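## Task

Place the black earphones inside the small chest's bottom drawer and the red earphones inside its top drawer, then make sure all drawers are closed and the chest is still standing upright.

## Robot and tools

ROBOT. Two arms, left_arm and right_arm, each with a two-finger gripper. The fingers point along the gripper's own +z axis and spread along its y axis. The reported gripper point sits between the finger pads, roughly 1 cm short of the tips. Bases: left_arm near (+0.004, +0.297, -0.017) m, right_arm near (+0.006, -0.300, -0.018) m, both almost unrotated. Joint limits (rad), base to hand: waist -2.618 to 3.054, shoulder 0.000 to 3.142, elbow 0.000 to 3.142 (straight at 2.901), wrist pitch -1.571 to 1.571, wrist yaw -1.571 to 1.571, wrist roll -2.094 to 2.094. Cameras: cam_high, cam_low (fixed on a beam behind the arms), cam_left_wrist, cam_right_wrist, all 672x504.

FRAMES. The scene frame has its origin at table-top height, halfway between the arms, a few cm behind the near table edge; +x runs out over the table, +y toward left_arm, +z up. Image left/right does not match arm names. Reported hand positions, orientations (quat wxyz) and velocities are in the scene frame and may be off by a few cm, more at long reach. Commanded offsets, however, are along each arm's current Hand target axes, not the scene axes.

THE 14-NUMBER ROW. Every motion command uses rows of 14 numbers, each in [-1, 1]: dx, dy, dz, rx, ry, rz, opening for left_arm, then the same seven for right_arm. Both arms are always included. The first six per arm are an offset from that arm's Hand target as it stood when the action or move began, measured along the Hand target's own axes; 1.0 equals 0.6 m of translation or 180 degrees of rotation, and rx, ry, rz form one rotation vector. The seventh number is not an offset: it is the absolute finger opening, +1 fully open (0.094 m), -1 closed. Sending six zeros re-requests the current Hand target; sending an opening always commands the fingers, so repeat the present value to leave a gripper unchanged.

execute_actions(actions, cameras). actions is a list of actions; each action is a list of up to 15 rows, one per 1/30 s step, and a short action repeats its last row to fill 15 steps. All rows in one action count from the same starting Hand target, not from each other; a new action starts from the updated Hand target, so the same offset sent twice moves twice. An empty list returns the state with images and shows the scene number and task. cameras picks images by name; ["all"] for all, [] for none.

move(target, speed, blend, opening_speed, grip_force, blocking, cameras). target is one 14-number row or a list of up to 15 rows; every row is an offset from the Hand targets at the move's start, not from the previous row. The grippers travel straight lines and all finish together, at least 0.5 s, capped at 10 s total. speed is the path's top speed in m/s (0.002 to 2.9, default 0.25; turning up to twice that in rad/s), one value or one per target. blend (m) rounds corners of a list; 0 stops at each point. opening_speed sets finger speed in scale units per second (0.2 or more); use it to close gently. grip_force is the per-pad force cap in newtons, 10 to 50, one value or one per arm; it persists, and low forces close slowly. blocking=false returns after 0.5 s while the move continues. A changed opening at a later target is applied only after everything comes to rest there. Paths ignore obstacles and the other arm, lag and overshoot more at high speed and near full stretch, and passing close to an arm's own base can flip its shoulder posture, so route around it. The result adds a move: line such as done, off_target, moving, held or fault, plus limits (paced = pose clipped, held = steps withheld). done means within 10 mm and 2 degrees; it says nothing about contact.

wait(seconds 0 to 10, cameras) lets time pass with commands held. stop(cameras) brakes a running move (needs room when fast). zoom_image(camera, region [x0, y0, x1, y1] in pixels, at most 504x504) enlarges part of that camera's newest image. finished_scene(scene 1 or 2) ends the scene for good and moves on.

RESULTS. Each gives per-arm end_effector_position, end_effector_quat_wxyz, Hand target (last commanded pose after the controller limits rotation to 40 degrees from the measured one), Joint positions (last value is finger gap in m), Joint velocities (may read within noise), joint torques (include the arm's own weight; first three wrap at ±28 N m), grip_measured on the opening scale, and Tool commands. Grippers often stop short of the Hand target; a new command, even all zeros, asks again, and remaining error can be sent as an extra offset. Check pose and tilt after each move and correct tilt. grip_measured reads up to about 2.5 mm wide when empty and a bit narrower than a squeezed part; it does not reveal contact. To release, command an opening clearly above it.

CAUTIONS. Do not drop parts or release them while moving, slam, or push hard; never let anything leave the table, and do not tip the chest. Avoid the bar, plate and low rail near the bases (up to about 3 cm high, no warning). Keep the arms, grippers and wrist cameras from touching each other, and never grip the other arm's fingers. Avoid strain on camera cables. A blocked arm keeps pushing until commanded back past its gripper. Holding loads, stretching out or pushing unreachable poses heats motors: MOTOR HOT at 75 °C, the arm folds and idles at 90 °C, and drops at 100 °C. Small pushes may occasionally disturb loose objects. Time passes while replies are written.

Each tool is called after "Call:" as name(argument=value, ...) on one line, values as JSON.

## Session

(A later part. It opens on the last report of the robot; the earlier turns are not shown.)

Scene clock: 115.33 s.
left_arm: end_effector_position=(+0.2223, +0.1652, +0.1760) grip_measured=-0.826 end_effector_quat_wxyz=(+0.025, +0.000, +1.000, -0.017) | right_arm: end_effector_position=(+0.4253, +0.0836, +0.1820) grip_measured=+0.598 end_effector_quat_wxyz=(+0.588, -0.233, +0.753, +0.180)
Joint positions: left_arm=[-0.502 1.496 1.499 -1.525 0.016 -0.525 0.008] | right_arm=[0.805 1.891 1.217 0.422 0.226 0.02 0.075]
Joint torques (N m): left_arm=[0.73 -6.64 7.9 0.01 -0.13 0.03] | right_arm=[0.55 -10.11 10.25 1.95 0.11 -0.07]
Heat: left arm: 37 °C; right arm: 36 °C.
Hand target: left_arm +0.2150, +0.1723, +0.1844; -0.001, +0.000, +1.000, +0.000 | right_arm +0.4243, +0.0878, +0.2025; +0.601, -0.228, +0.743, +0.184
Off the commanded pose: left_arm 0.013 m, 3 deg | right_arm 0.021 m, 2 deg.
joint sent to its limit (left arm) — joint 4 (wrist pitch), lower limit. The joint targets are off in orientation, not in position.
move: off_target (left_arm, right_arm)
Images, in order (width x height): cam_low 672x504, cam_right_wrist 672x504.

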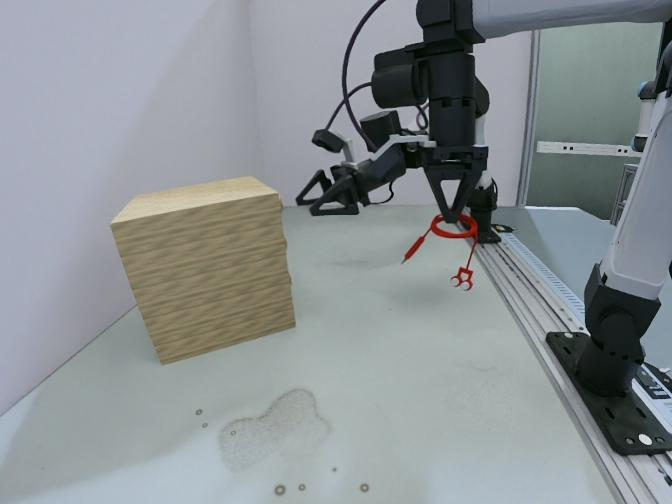

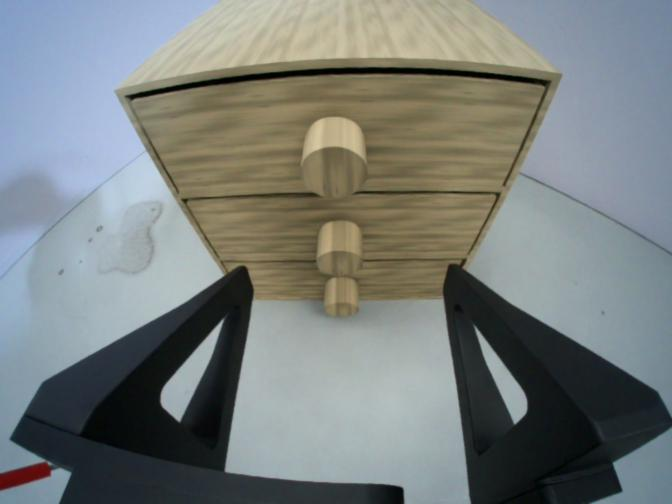

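Call:
move(target=[[0,0,-0.36,0,-0.1667,0,-1,-0.0277,0.0033,0.1135,0,0,0,0.6],[0,0,-0.36,0,-0.1667,0,-1,-0.0277,0.0033,0.1135,0,0,0,-1],[0,0,-0.36,0,-0.1667,0,-1,0.0147,0.0033,-0.0855,0,0,0,-1]], speed=0.15, opening_speed=1.5, cameras=["all"])

Scene clock: 130.13 s.
left_arm: end_effector_position=(+0.2210, +0.1651, +0.4051) grip_measured=-0.826 end_effector_quat_wxyz=(+0.410, +0.019, +0.904, -0.124) | right_arm: end_effector_position=(+0.3857, +0.0624, +0.1924) grip_measured=-0.425 end_effector_quat_wxyz=(+0.590, -0.234, +0.751, +0.180)
Joint positions: left_arm=[-0.713 1.279 2.056 -1.52 -0.312 -0.559 0.008] | right_arm=[0.845 1.727 1.048 0.429 0.263 0.026 0.027]
Joint torques (N m): left_arm=[-0.69 -1.55 5.86 1.08 -0.5 0.05] | right_arm=[0.7 -9.84 6.67 2.16 0.12 0.02]
Heat: left arm: 37 °C; right arm: 37 °C.
Hand target: left_arm +0.2152, +0.1723, +0.4003; +0.258, +0.000, +0.966, +0.000 | right_arm +0.3801, +0.0604, +0.2045; +0.601, -0.228, +0.743, +0.184
Off the commanded pose: left_arm 0.010 m, 24 deg | right_arm 0.014 m, 2 deg.
joint sent to its limit (left arm) — joint 4 (wrist pitch), lower limit. The joint targets are off in orientation, not in position.
move: off_target (left_arm, right_arm)

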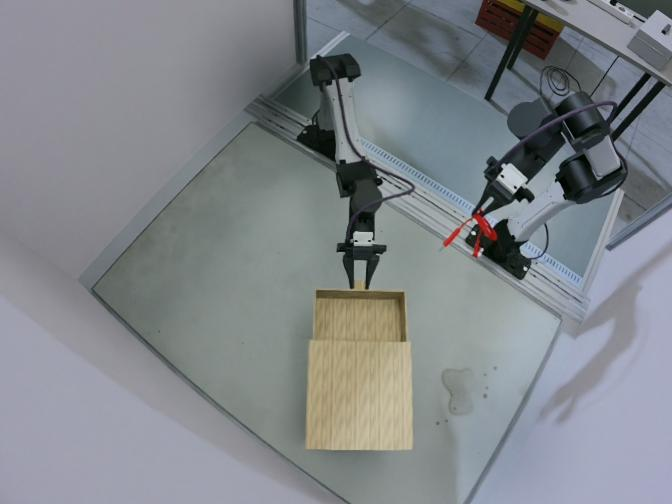

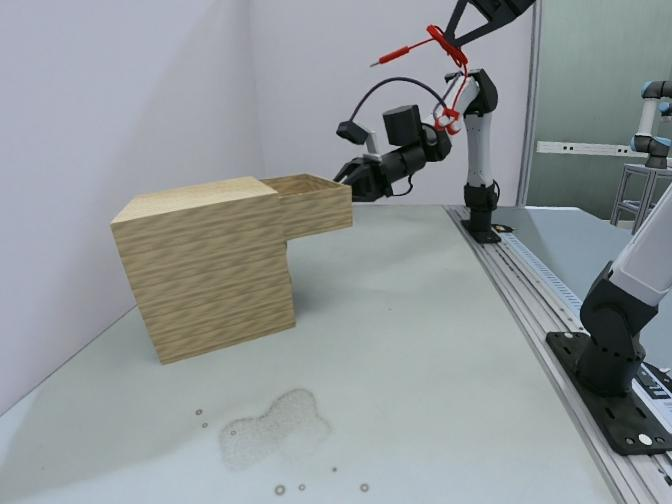

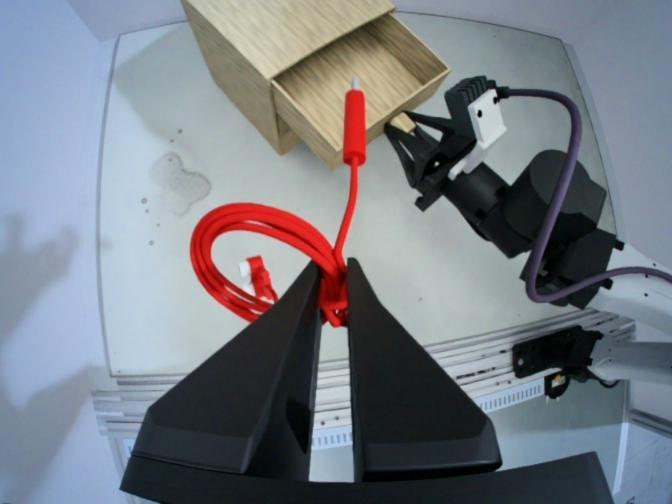

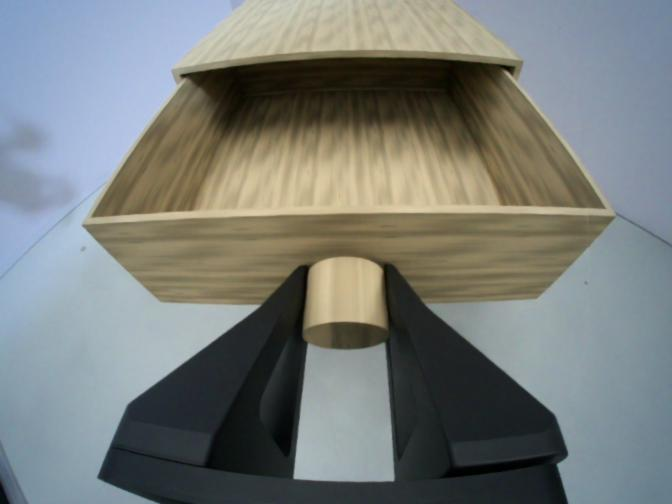

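Call:
move(target=[[0,0,0,0,0,0,-1,0,0,0,0,0,0,0.6],[0,0,0,0,0,0,-1,0.021,0,-0.098,0,0,0,0.6],[-0.333,-0.172,0.1925,0,0,0,-1,0.021,0,-0.098,0,0,0,0.6]], speed=[0.1,0.2,0.25], cameras=["all"])

Scene clock: 138.30 s.
left_arm: end_effector_position=(+0.4416, +0.0675, +0.3944) grip_measured=-0.826 end_effector_quat_wxyz=(+0.464, +0.022, +0.880, -0.095) | right_arm: end_effector_position=(+0.3348, +0.0292, +0.1996) grip_measured=+0.598 end_effector_quat_wxyz=(+0.596, -0.235, +0.747, +0.180)
Joint positions: left_arm=[-0.548 2.119 2.847 -1.351 -0.278 -0.382 0.008] | right_arm=[0.902 1.502 0.829 0.435 0.319 0.031 0.075]
Joint torques (N m): left_arm=[0.65 -8.66 6.84 1.77 -0.25 0.07] | right_arm=[0.35 -7.47 6.52 2.07 0.09 0.1]
Heat: left arm: 36 °C; right arm: 37 °C.
Hand target: left_arm +0.4460, +0.0691, +0.4000; +0.258, +0.000, +0.966, +0.000 | right_arm +0.3303, +0.0267, +0.2045; +0.601, -0.228, +0.743, +0.184
Off the commanded pose: left_arm 0.007 m, 28 deg | right_arm 0.007 m, 1 deg.
elbow stopped short (left arm): the move would have taken joint 3 (elbow) straighter than the controller allows.
move: off_target (left_arm)

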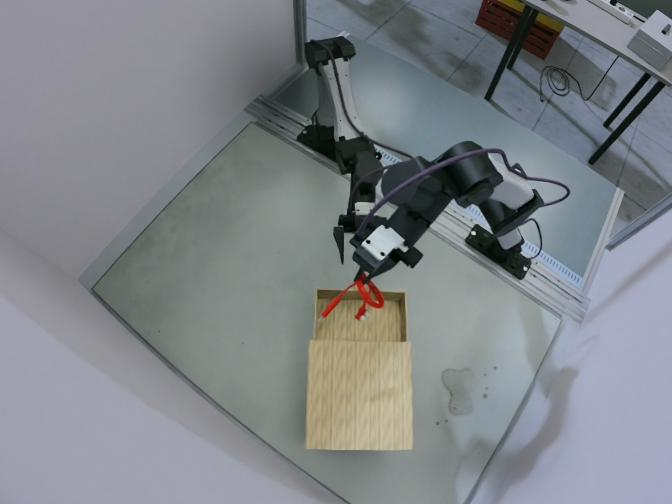

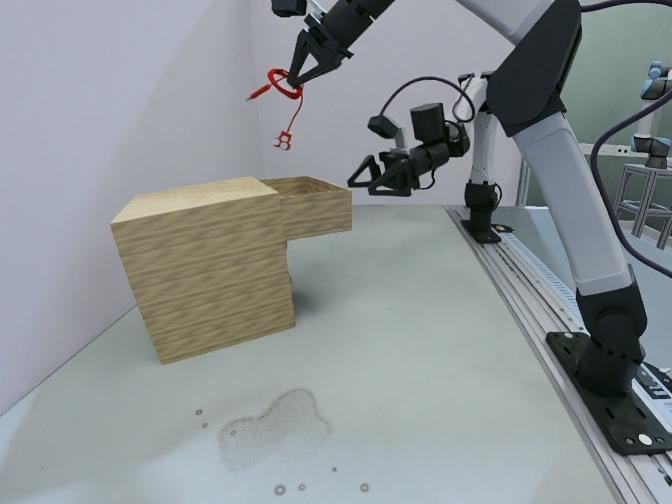

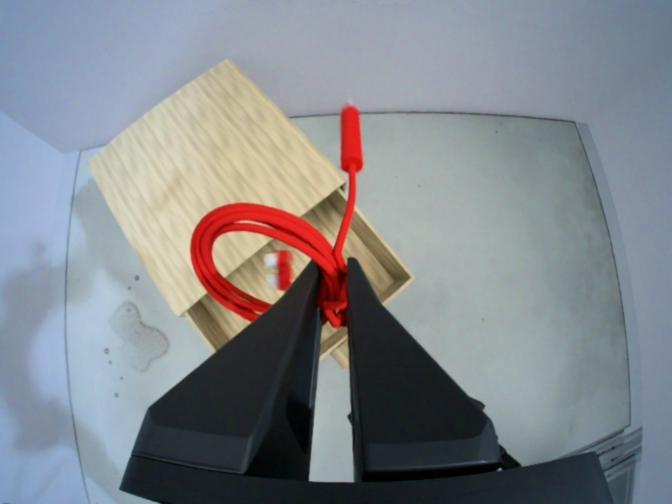

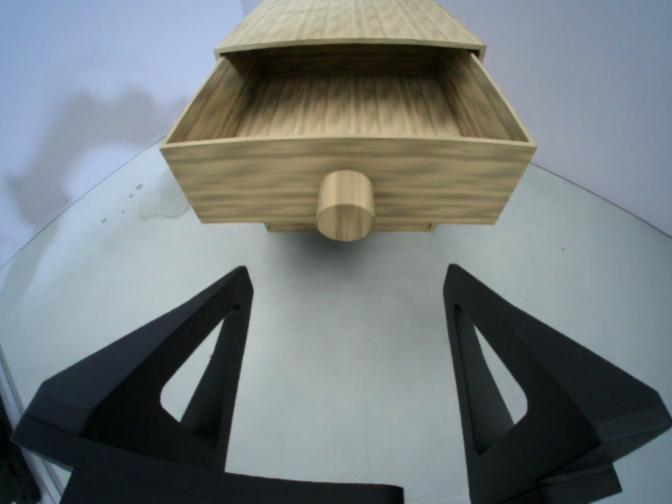

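Call:
move(target=[0.116,0.06,0.068,0.0832,0,0.1444,-1,0,0,0,0,0,0,0.6], speed=0.2, cameras=["cam_left_wrist","cam_right_wrist","cam_low"])

Scene clock: 146.57 s.
left_arm: end_effector_position=(+0.4231, +0.0973, +0.3253) grip_measured=-0.826 end_effector_quat_wxyz=(+0.320, +0.237, +0.914, -0.076) | right_arm: end_effector_position=(+0.3348, +0.0292, +0.1996) grip_measured=+0.598 end_effector_quat_wxyz=(+0.596, -0.235, +0.747, +0.180)
Joint positions: left_arm=[-0.397 2.084 2.691 -1.52 0.05 0.069 0.008] | right_arm=[0.902 1.502 0.829 0.435 0.319 0.031 0.075]
Joint torques (N m): left_arm=[0.62 -12.59 4.56 0.91 0.18 0.07] | right_arm=[0.43 -7.49 6.54 2.07 0.11 0.07]
Heat: left arm: 35 °C; right arm: 36 °C.
Hand target: left_arm +0.4060, +0.1050, +0.3299; +0.249, +0.250, +0.933, -0.067 | right_arm +0.3303, +0.0267, +0.2045; +0.601, -0.228, +0.743, +0.184
Off the commanded pose: left_arm 0.019 m, 9 deg | right_arm 0.007 m, 1 deg.
joint sent to its limit (left arm) — joint 4 (wrist pitch), lower limit. The joint targets are off in orientation, not in position.
move: off_target (left_arm)
Images, in order (width x height): cam_low 672x504, cam_left_wrist 672x504, cam_right_wrist 672x504.

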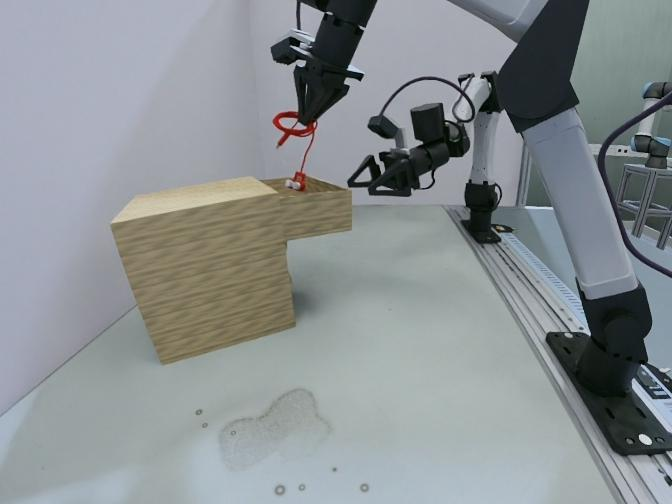

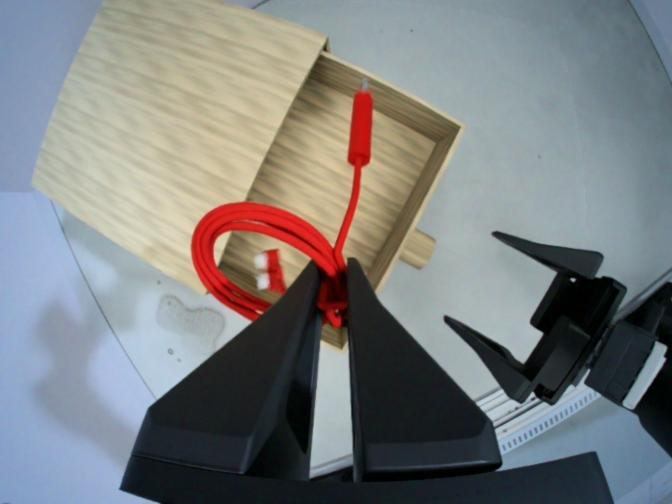

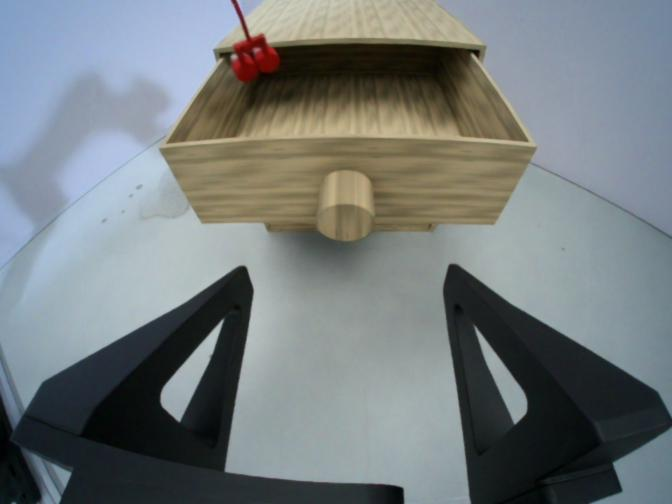

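Call:
move(target=[0.082,0.0153,0.152,0,0,0,-1,0,0,0,0,0,0,0.6], speed=0.15, cameras=["cam_left_wrist","cam_right_wrist","cam_low"])

Scene clock: 152.67 s.
left_arm: end_effector_position=(+0.4168, +0.1097, +0.2140) grip_measured=-0.826 end_effector_quat_wxyz=(+0.235, +0.245, +0.939, -0.059) | right_arm: end_effector_position=(+0.3348, +0.0292, +0.1996) grip_measured=+0.598 end_effector_quat_wxyz=(+0.596, -0.235, +0.747, +0.180)
Joint positions: left_arm=[-0.377 1.894 1.983 -1.183 0.058 0.095 0.008] | right_arm=[0.902 1.502 0.829 0.435 0.319 0.031 0.075]
Joint torques (N m): left_arm=[0.73 -12.37 6.13 1.22 0.2 0.1] | right_arm=[0.38 -7.69 6.79 2.11 0.11 0.07]
Heat: left arm: 35 °C; right arm: 35 °C.
Hand target: left_arm +0.4131, +0.1115, +0.2263; +0.249, +0.250, +0.933, -0.067 | right_arm +0.3303, +0.0267, +0.2045; +0.601, -0.228, +0.743, +0.184
Off the commanded pose: left_arm 0.013 m, 2 deg | right_arm 0.007 m, 1 deg.
move: off_target (left_arm)
Images, in order (width x height): cam_low 672x504, cam_left_wrist 672x504, cam_right_wrist 672x504.

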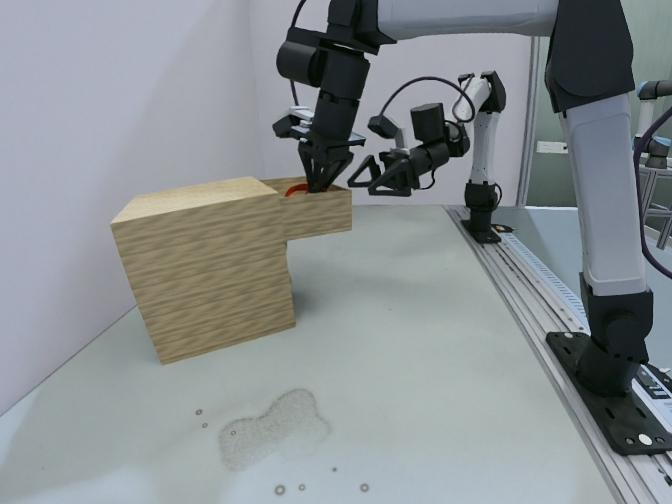

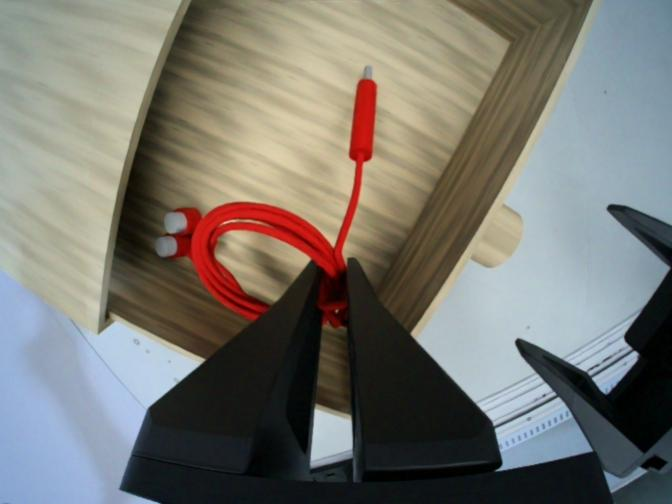

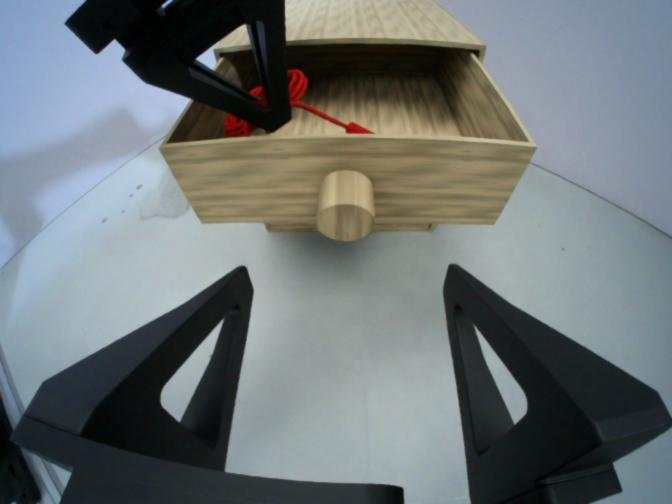

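Call:
move(target=[[0,0,0,0,0,0,-0.5,0,0,0,0,0,0,0.6],[-0.125,0,-0.217,0,0,0,-0.5,0,0,0,0,0,0,0.6],[0.144,0.205,-0.372,0,0,0,-0.5,0,0,0,0,0,0,0.6]], speed=[0.1,0.15,0.3], blend=[0,0.03,0], opening_speed=0.8, cameras=["cam_left_wrist","cam_right_wrist"])

Scene clock: 160.37 s.
left_arm: end_effector_position=(+0.3258, +0.3164, +0.3834) grip_measured=-0.503 end_effector_quat_wxyz=(+0.386, +0.217, +0.897, -0.009) | right_arm: end_effector_position=(+0.3348, +0.0292, +0.1996) grip_measured=+0.598 end_effector_quat_wxyz=(+0.596, -0.235, +0.747, +0.180)
Joint positions: left_arm=[0.271 1.538 2.197 -1.52 0.356 0.587 0.023] | right_arm=[0.902 1.502 0.829 0.435 0.319 0.031 0.075]
Joint torques (N m): left_arm=[0.35 -5.57 4.37 0.93 0.48 0.11] | right_arm=[0.36 -7.47 6.65 2.12 0.08 0.08]
Heat: left arm: 35 °C; right arm: 35 °C.
Hand target: left_arm +0.3132, +0.3112, +0.3767; +0.249, +0.250, +0.933, -0.067 | right_arm +0.3303, +0.0267, +0.2045; +0.601, -0.228, +0.743, +0.184
Off the commanded pose: left_arm 0.015 m, 18 deg | right_arm 0.007 m, 1 deg.
joint sent to its limit (left arm) — joint 4 (wrist pitch), lower limit. The joint targets are off in orientation, not in position.
move: off_target (left_arm)
Images, in order (width x height): cam_left_wrist 672x504, cam_right_wrist 672x504.

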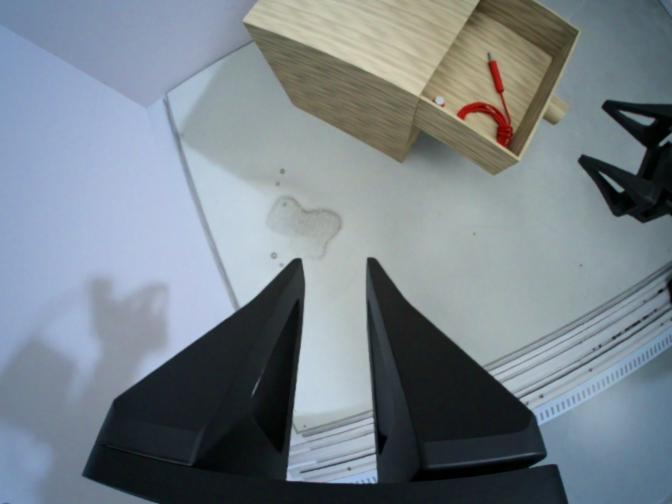

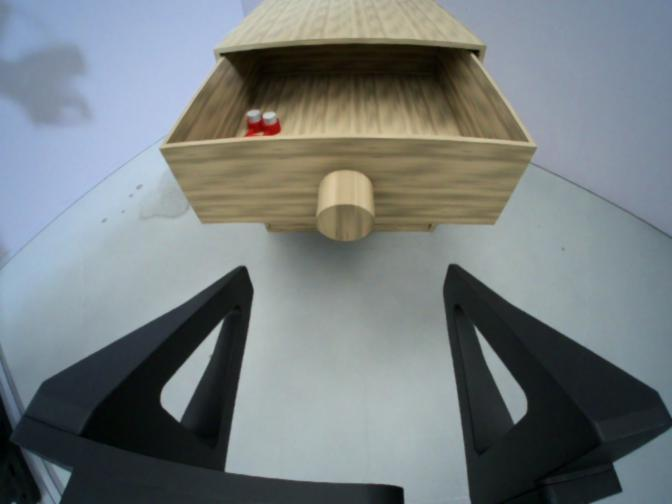

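Call:
move(target=[[0,0,0,0,0,0,-0.5,-0.057,0,0.3167,0,0,0,0.6],[0,0,0,0,0,0,-0.5,-0.016,0,0.124,0,0,0,0.6]], speed=[0.12,0.25], cameras=["cam_left_wrist","cam_right_wrist","cam_low"])

Call:
zoom_image(camera="cam_right_wrist", region=[90, 40, 594, 330])

Scene clock: 166.93 s.
left_arm: end_effector_position=(+0.3258, +0.3163, +0.3834) grip_measured=-0.503 end_effector_quat_wxyz=(+0.386, +0.217, +0.897, -0.009) | right_arm: end_effector_position=(+0.3960, +0.0706, +0.1891) grip_measured=+0.598 end_effector_quat_wxyz=(+0.592, -0.236, +0.749, +0.180)
Joint positions: left_arm=[0.271 1.538 2.197 -1.52 0.356 0.588 0.023] | right_arm=[0.837 1.779 1.092 0.443 0.254 0.017 0.075]
Joint torques (N m): left_arm=[0.35 -5.57 4.37 0.93 0.44 0.09] | right_arm=[0.16 -9.55 6.78 2.2 0.09 0.05]
Heat: left arm: 34 °C; right arm: 35 °C.
Hand target: left_arm +0.3132, +0.3112, +0.3767; +0.249, +0.250, +0.933, -0.067 | right_arm +0.3921, +0.0686, +0.1984; +0.601, -0.228, +0.743, +0.184
Off the commanded pose: left_arm 0.015 m, 18 deg | right_arm 0.010 m, 2 deg.
joint sent to its limit (left arm) — joint 4 (wrist pitch), lower limit. The joint targets are off in orientation, not in position.
move: off_target (left_arm)
Images, in order (width x height): cam_low 672x504, cam_left_wrist 672x504, cam_right_wrist 672x504.

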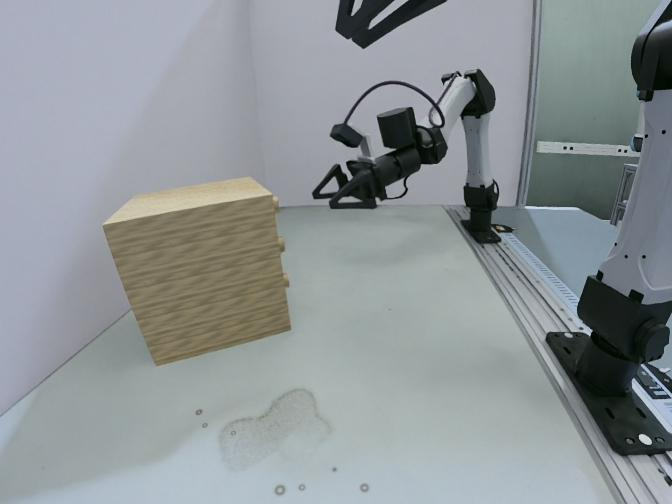

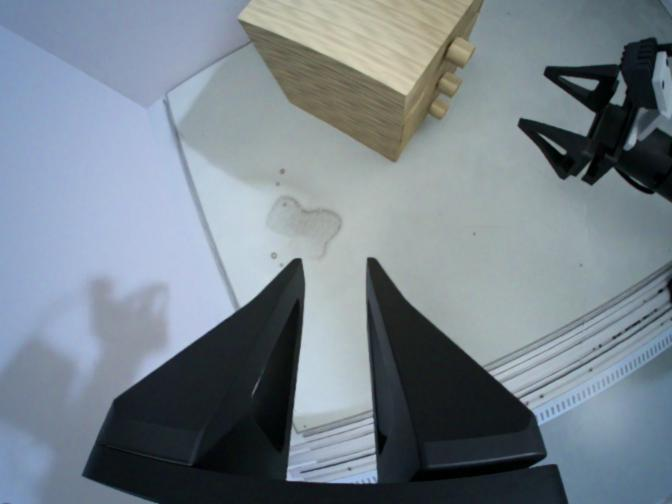

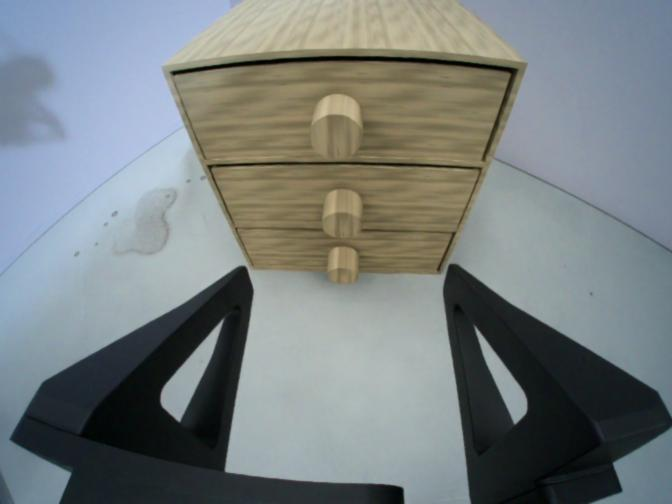

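Scaled by 1.000.

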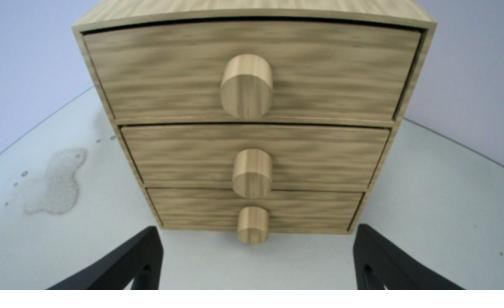

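All drawers are shut and the chest is upright.

Call:
finished_scene(scene=2)

The scene is finished: the task was done.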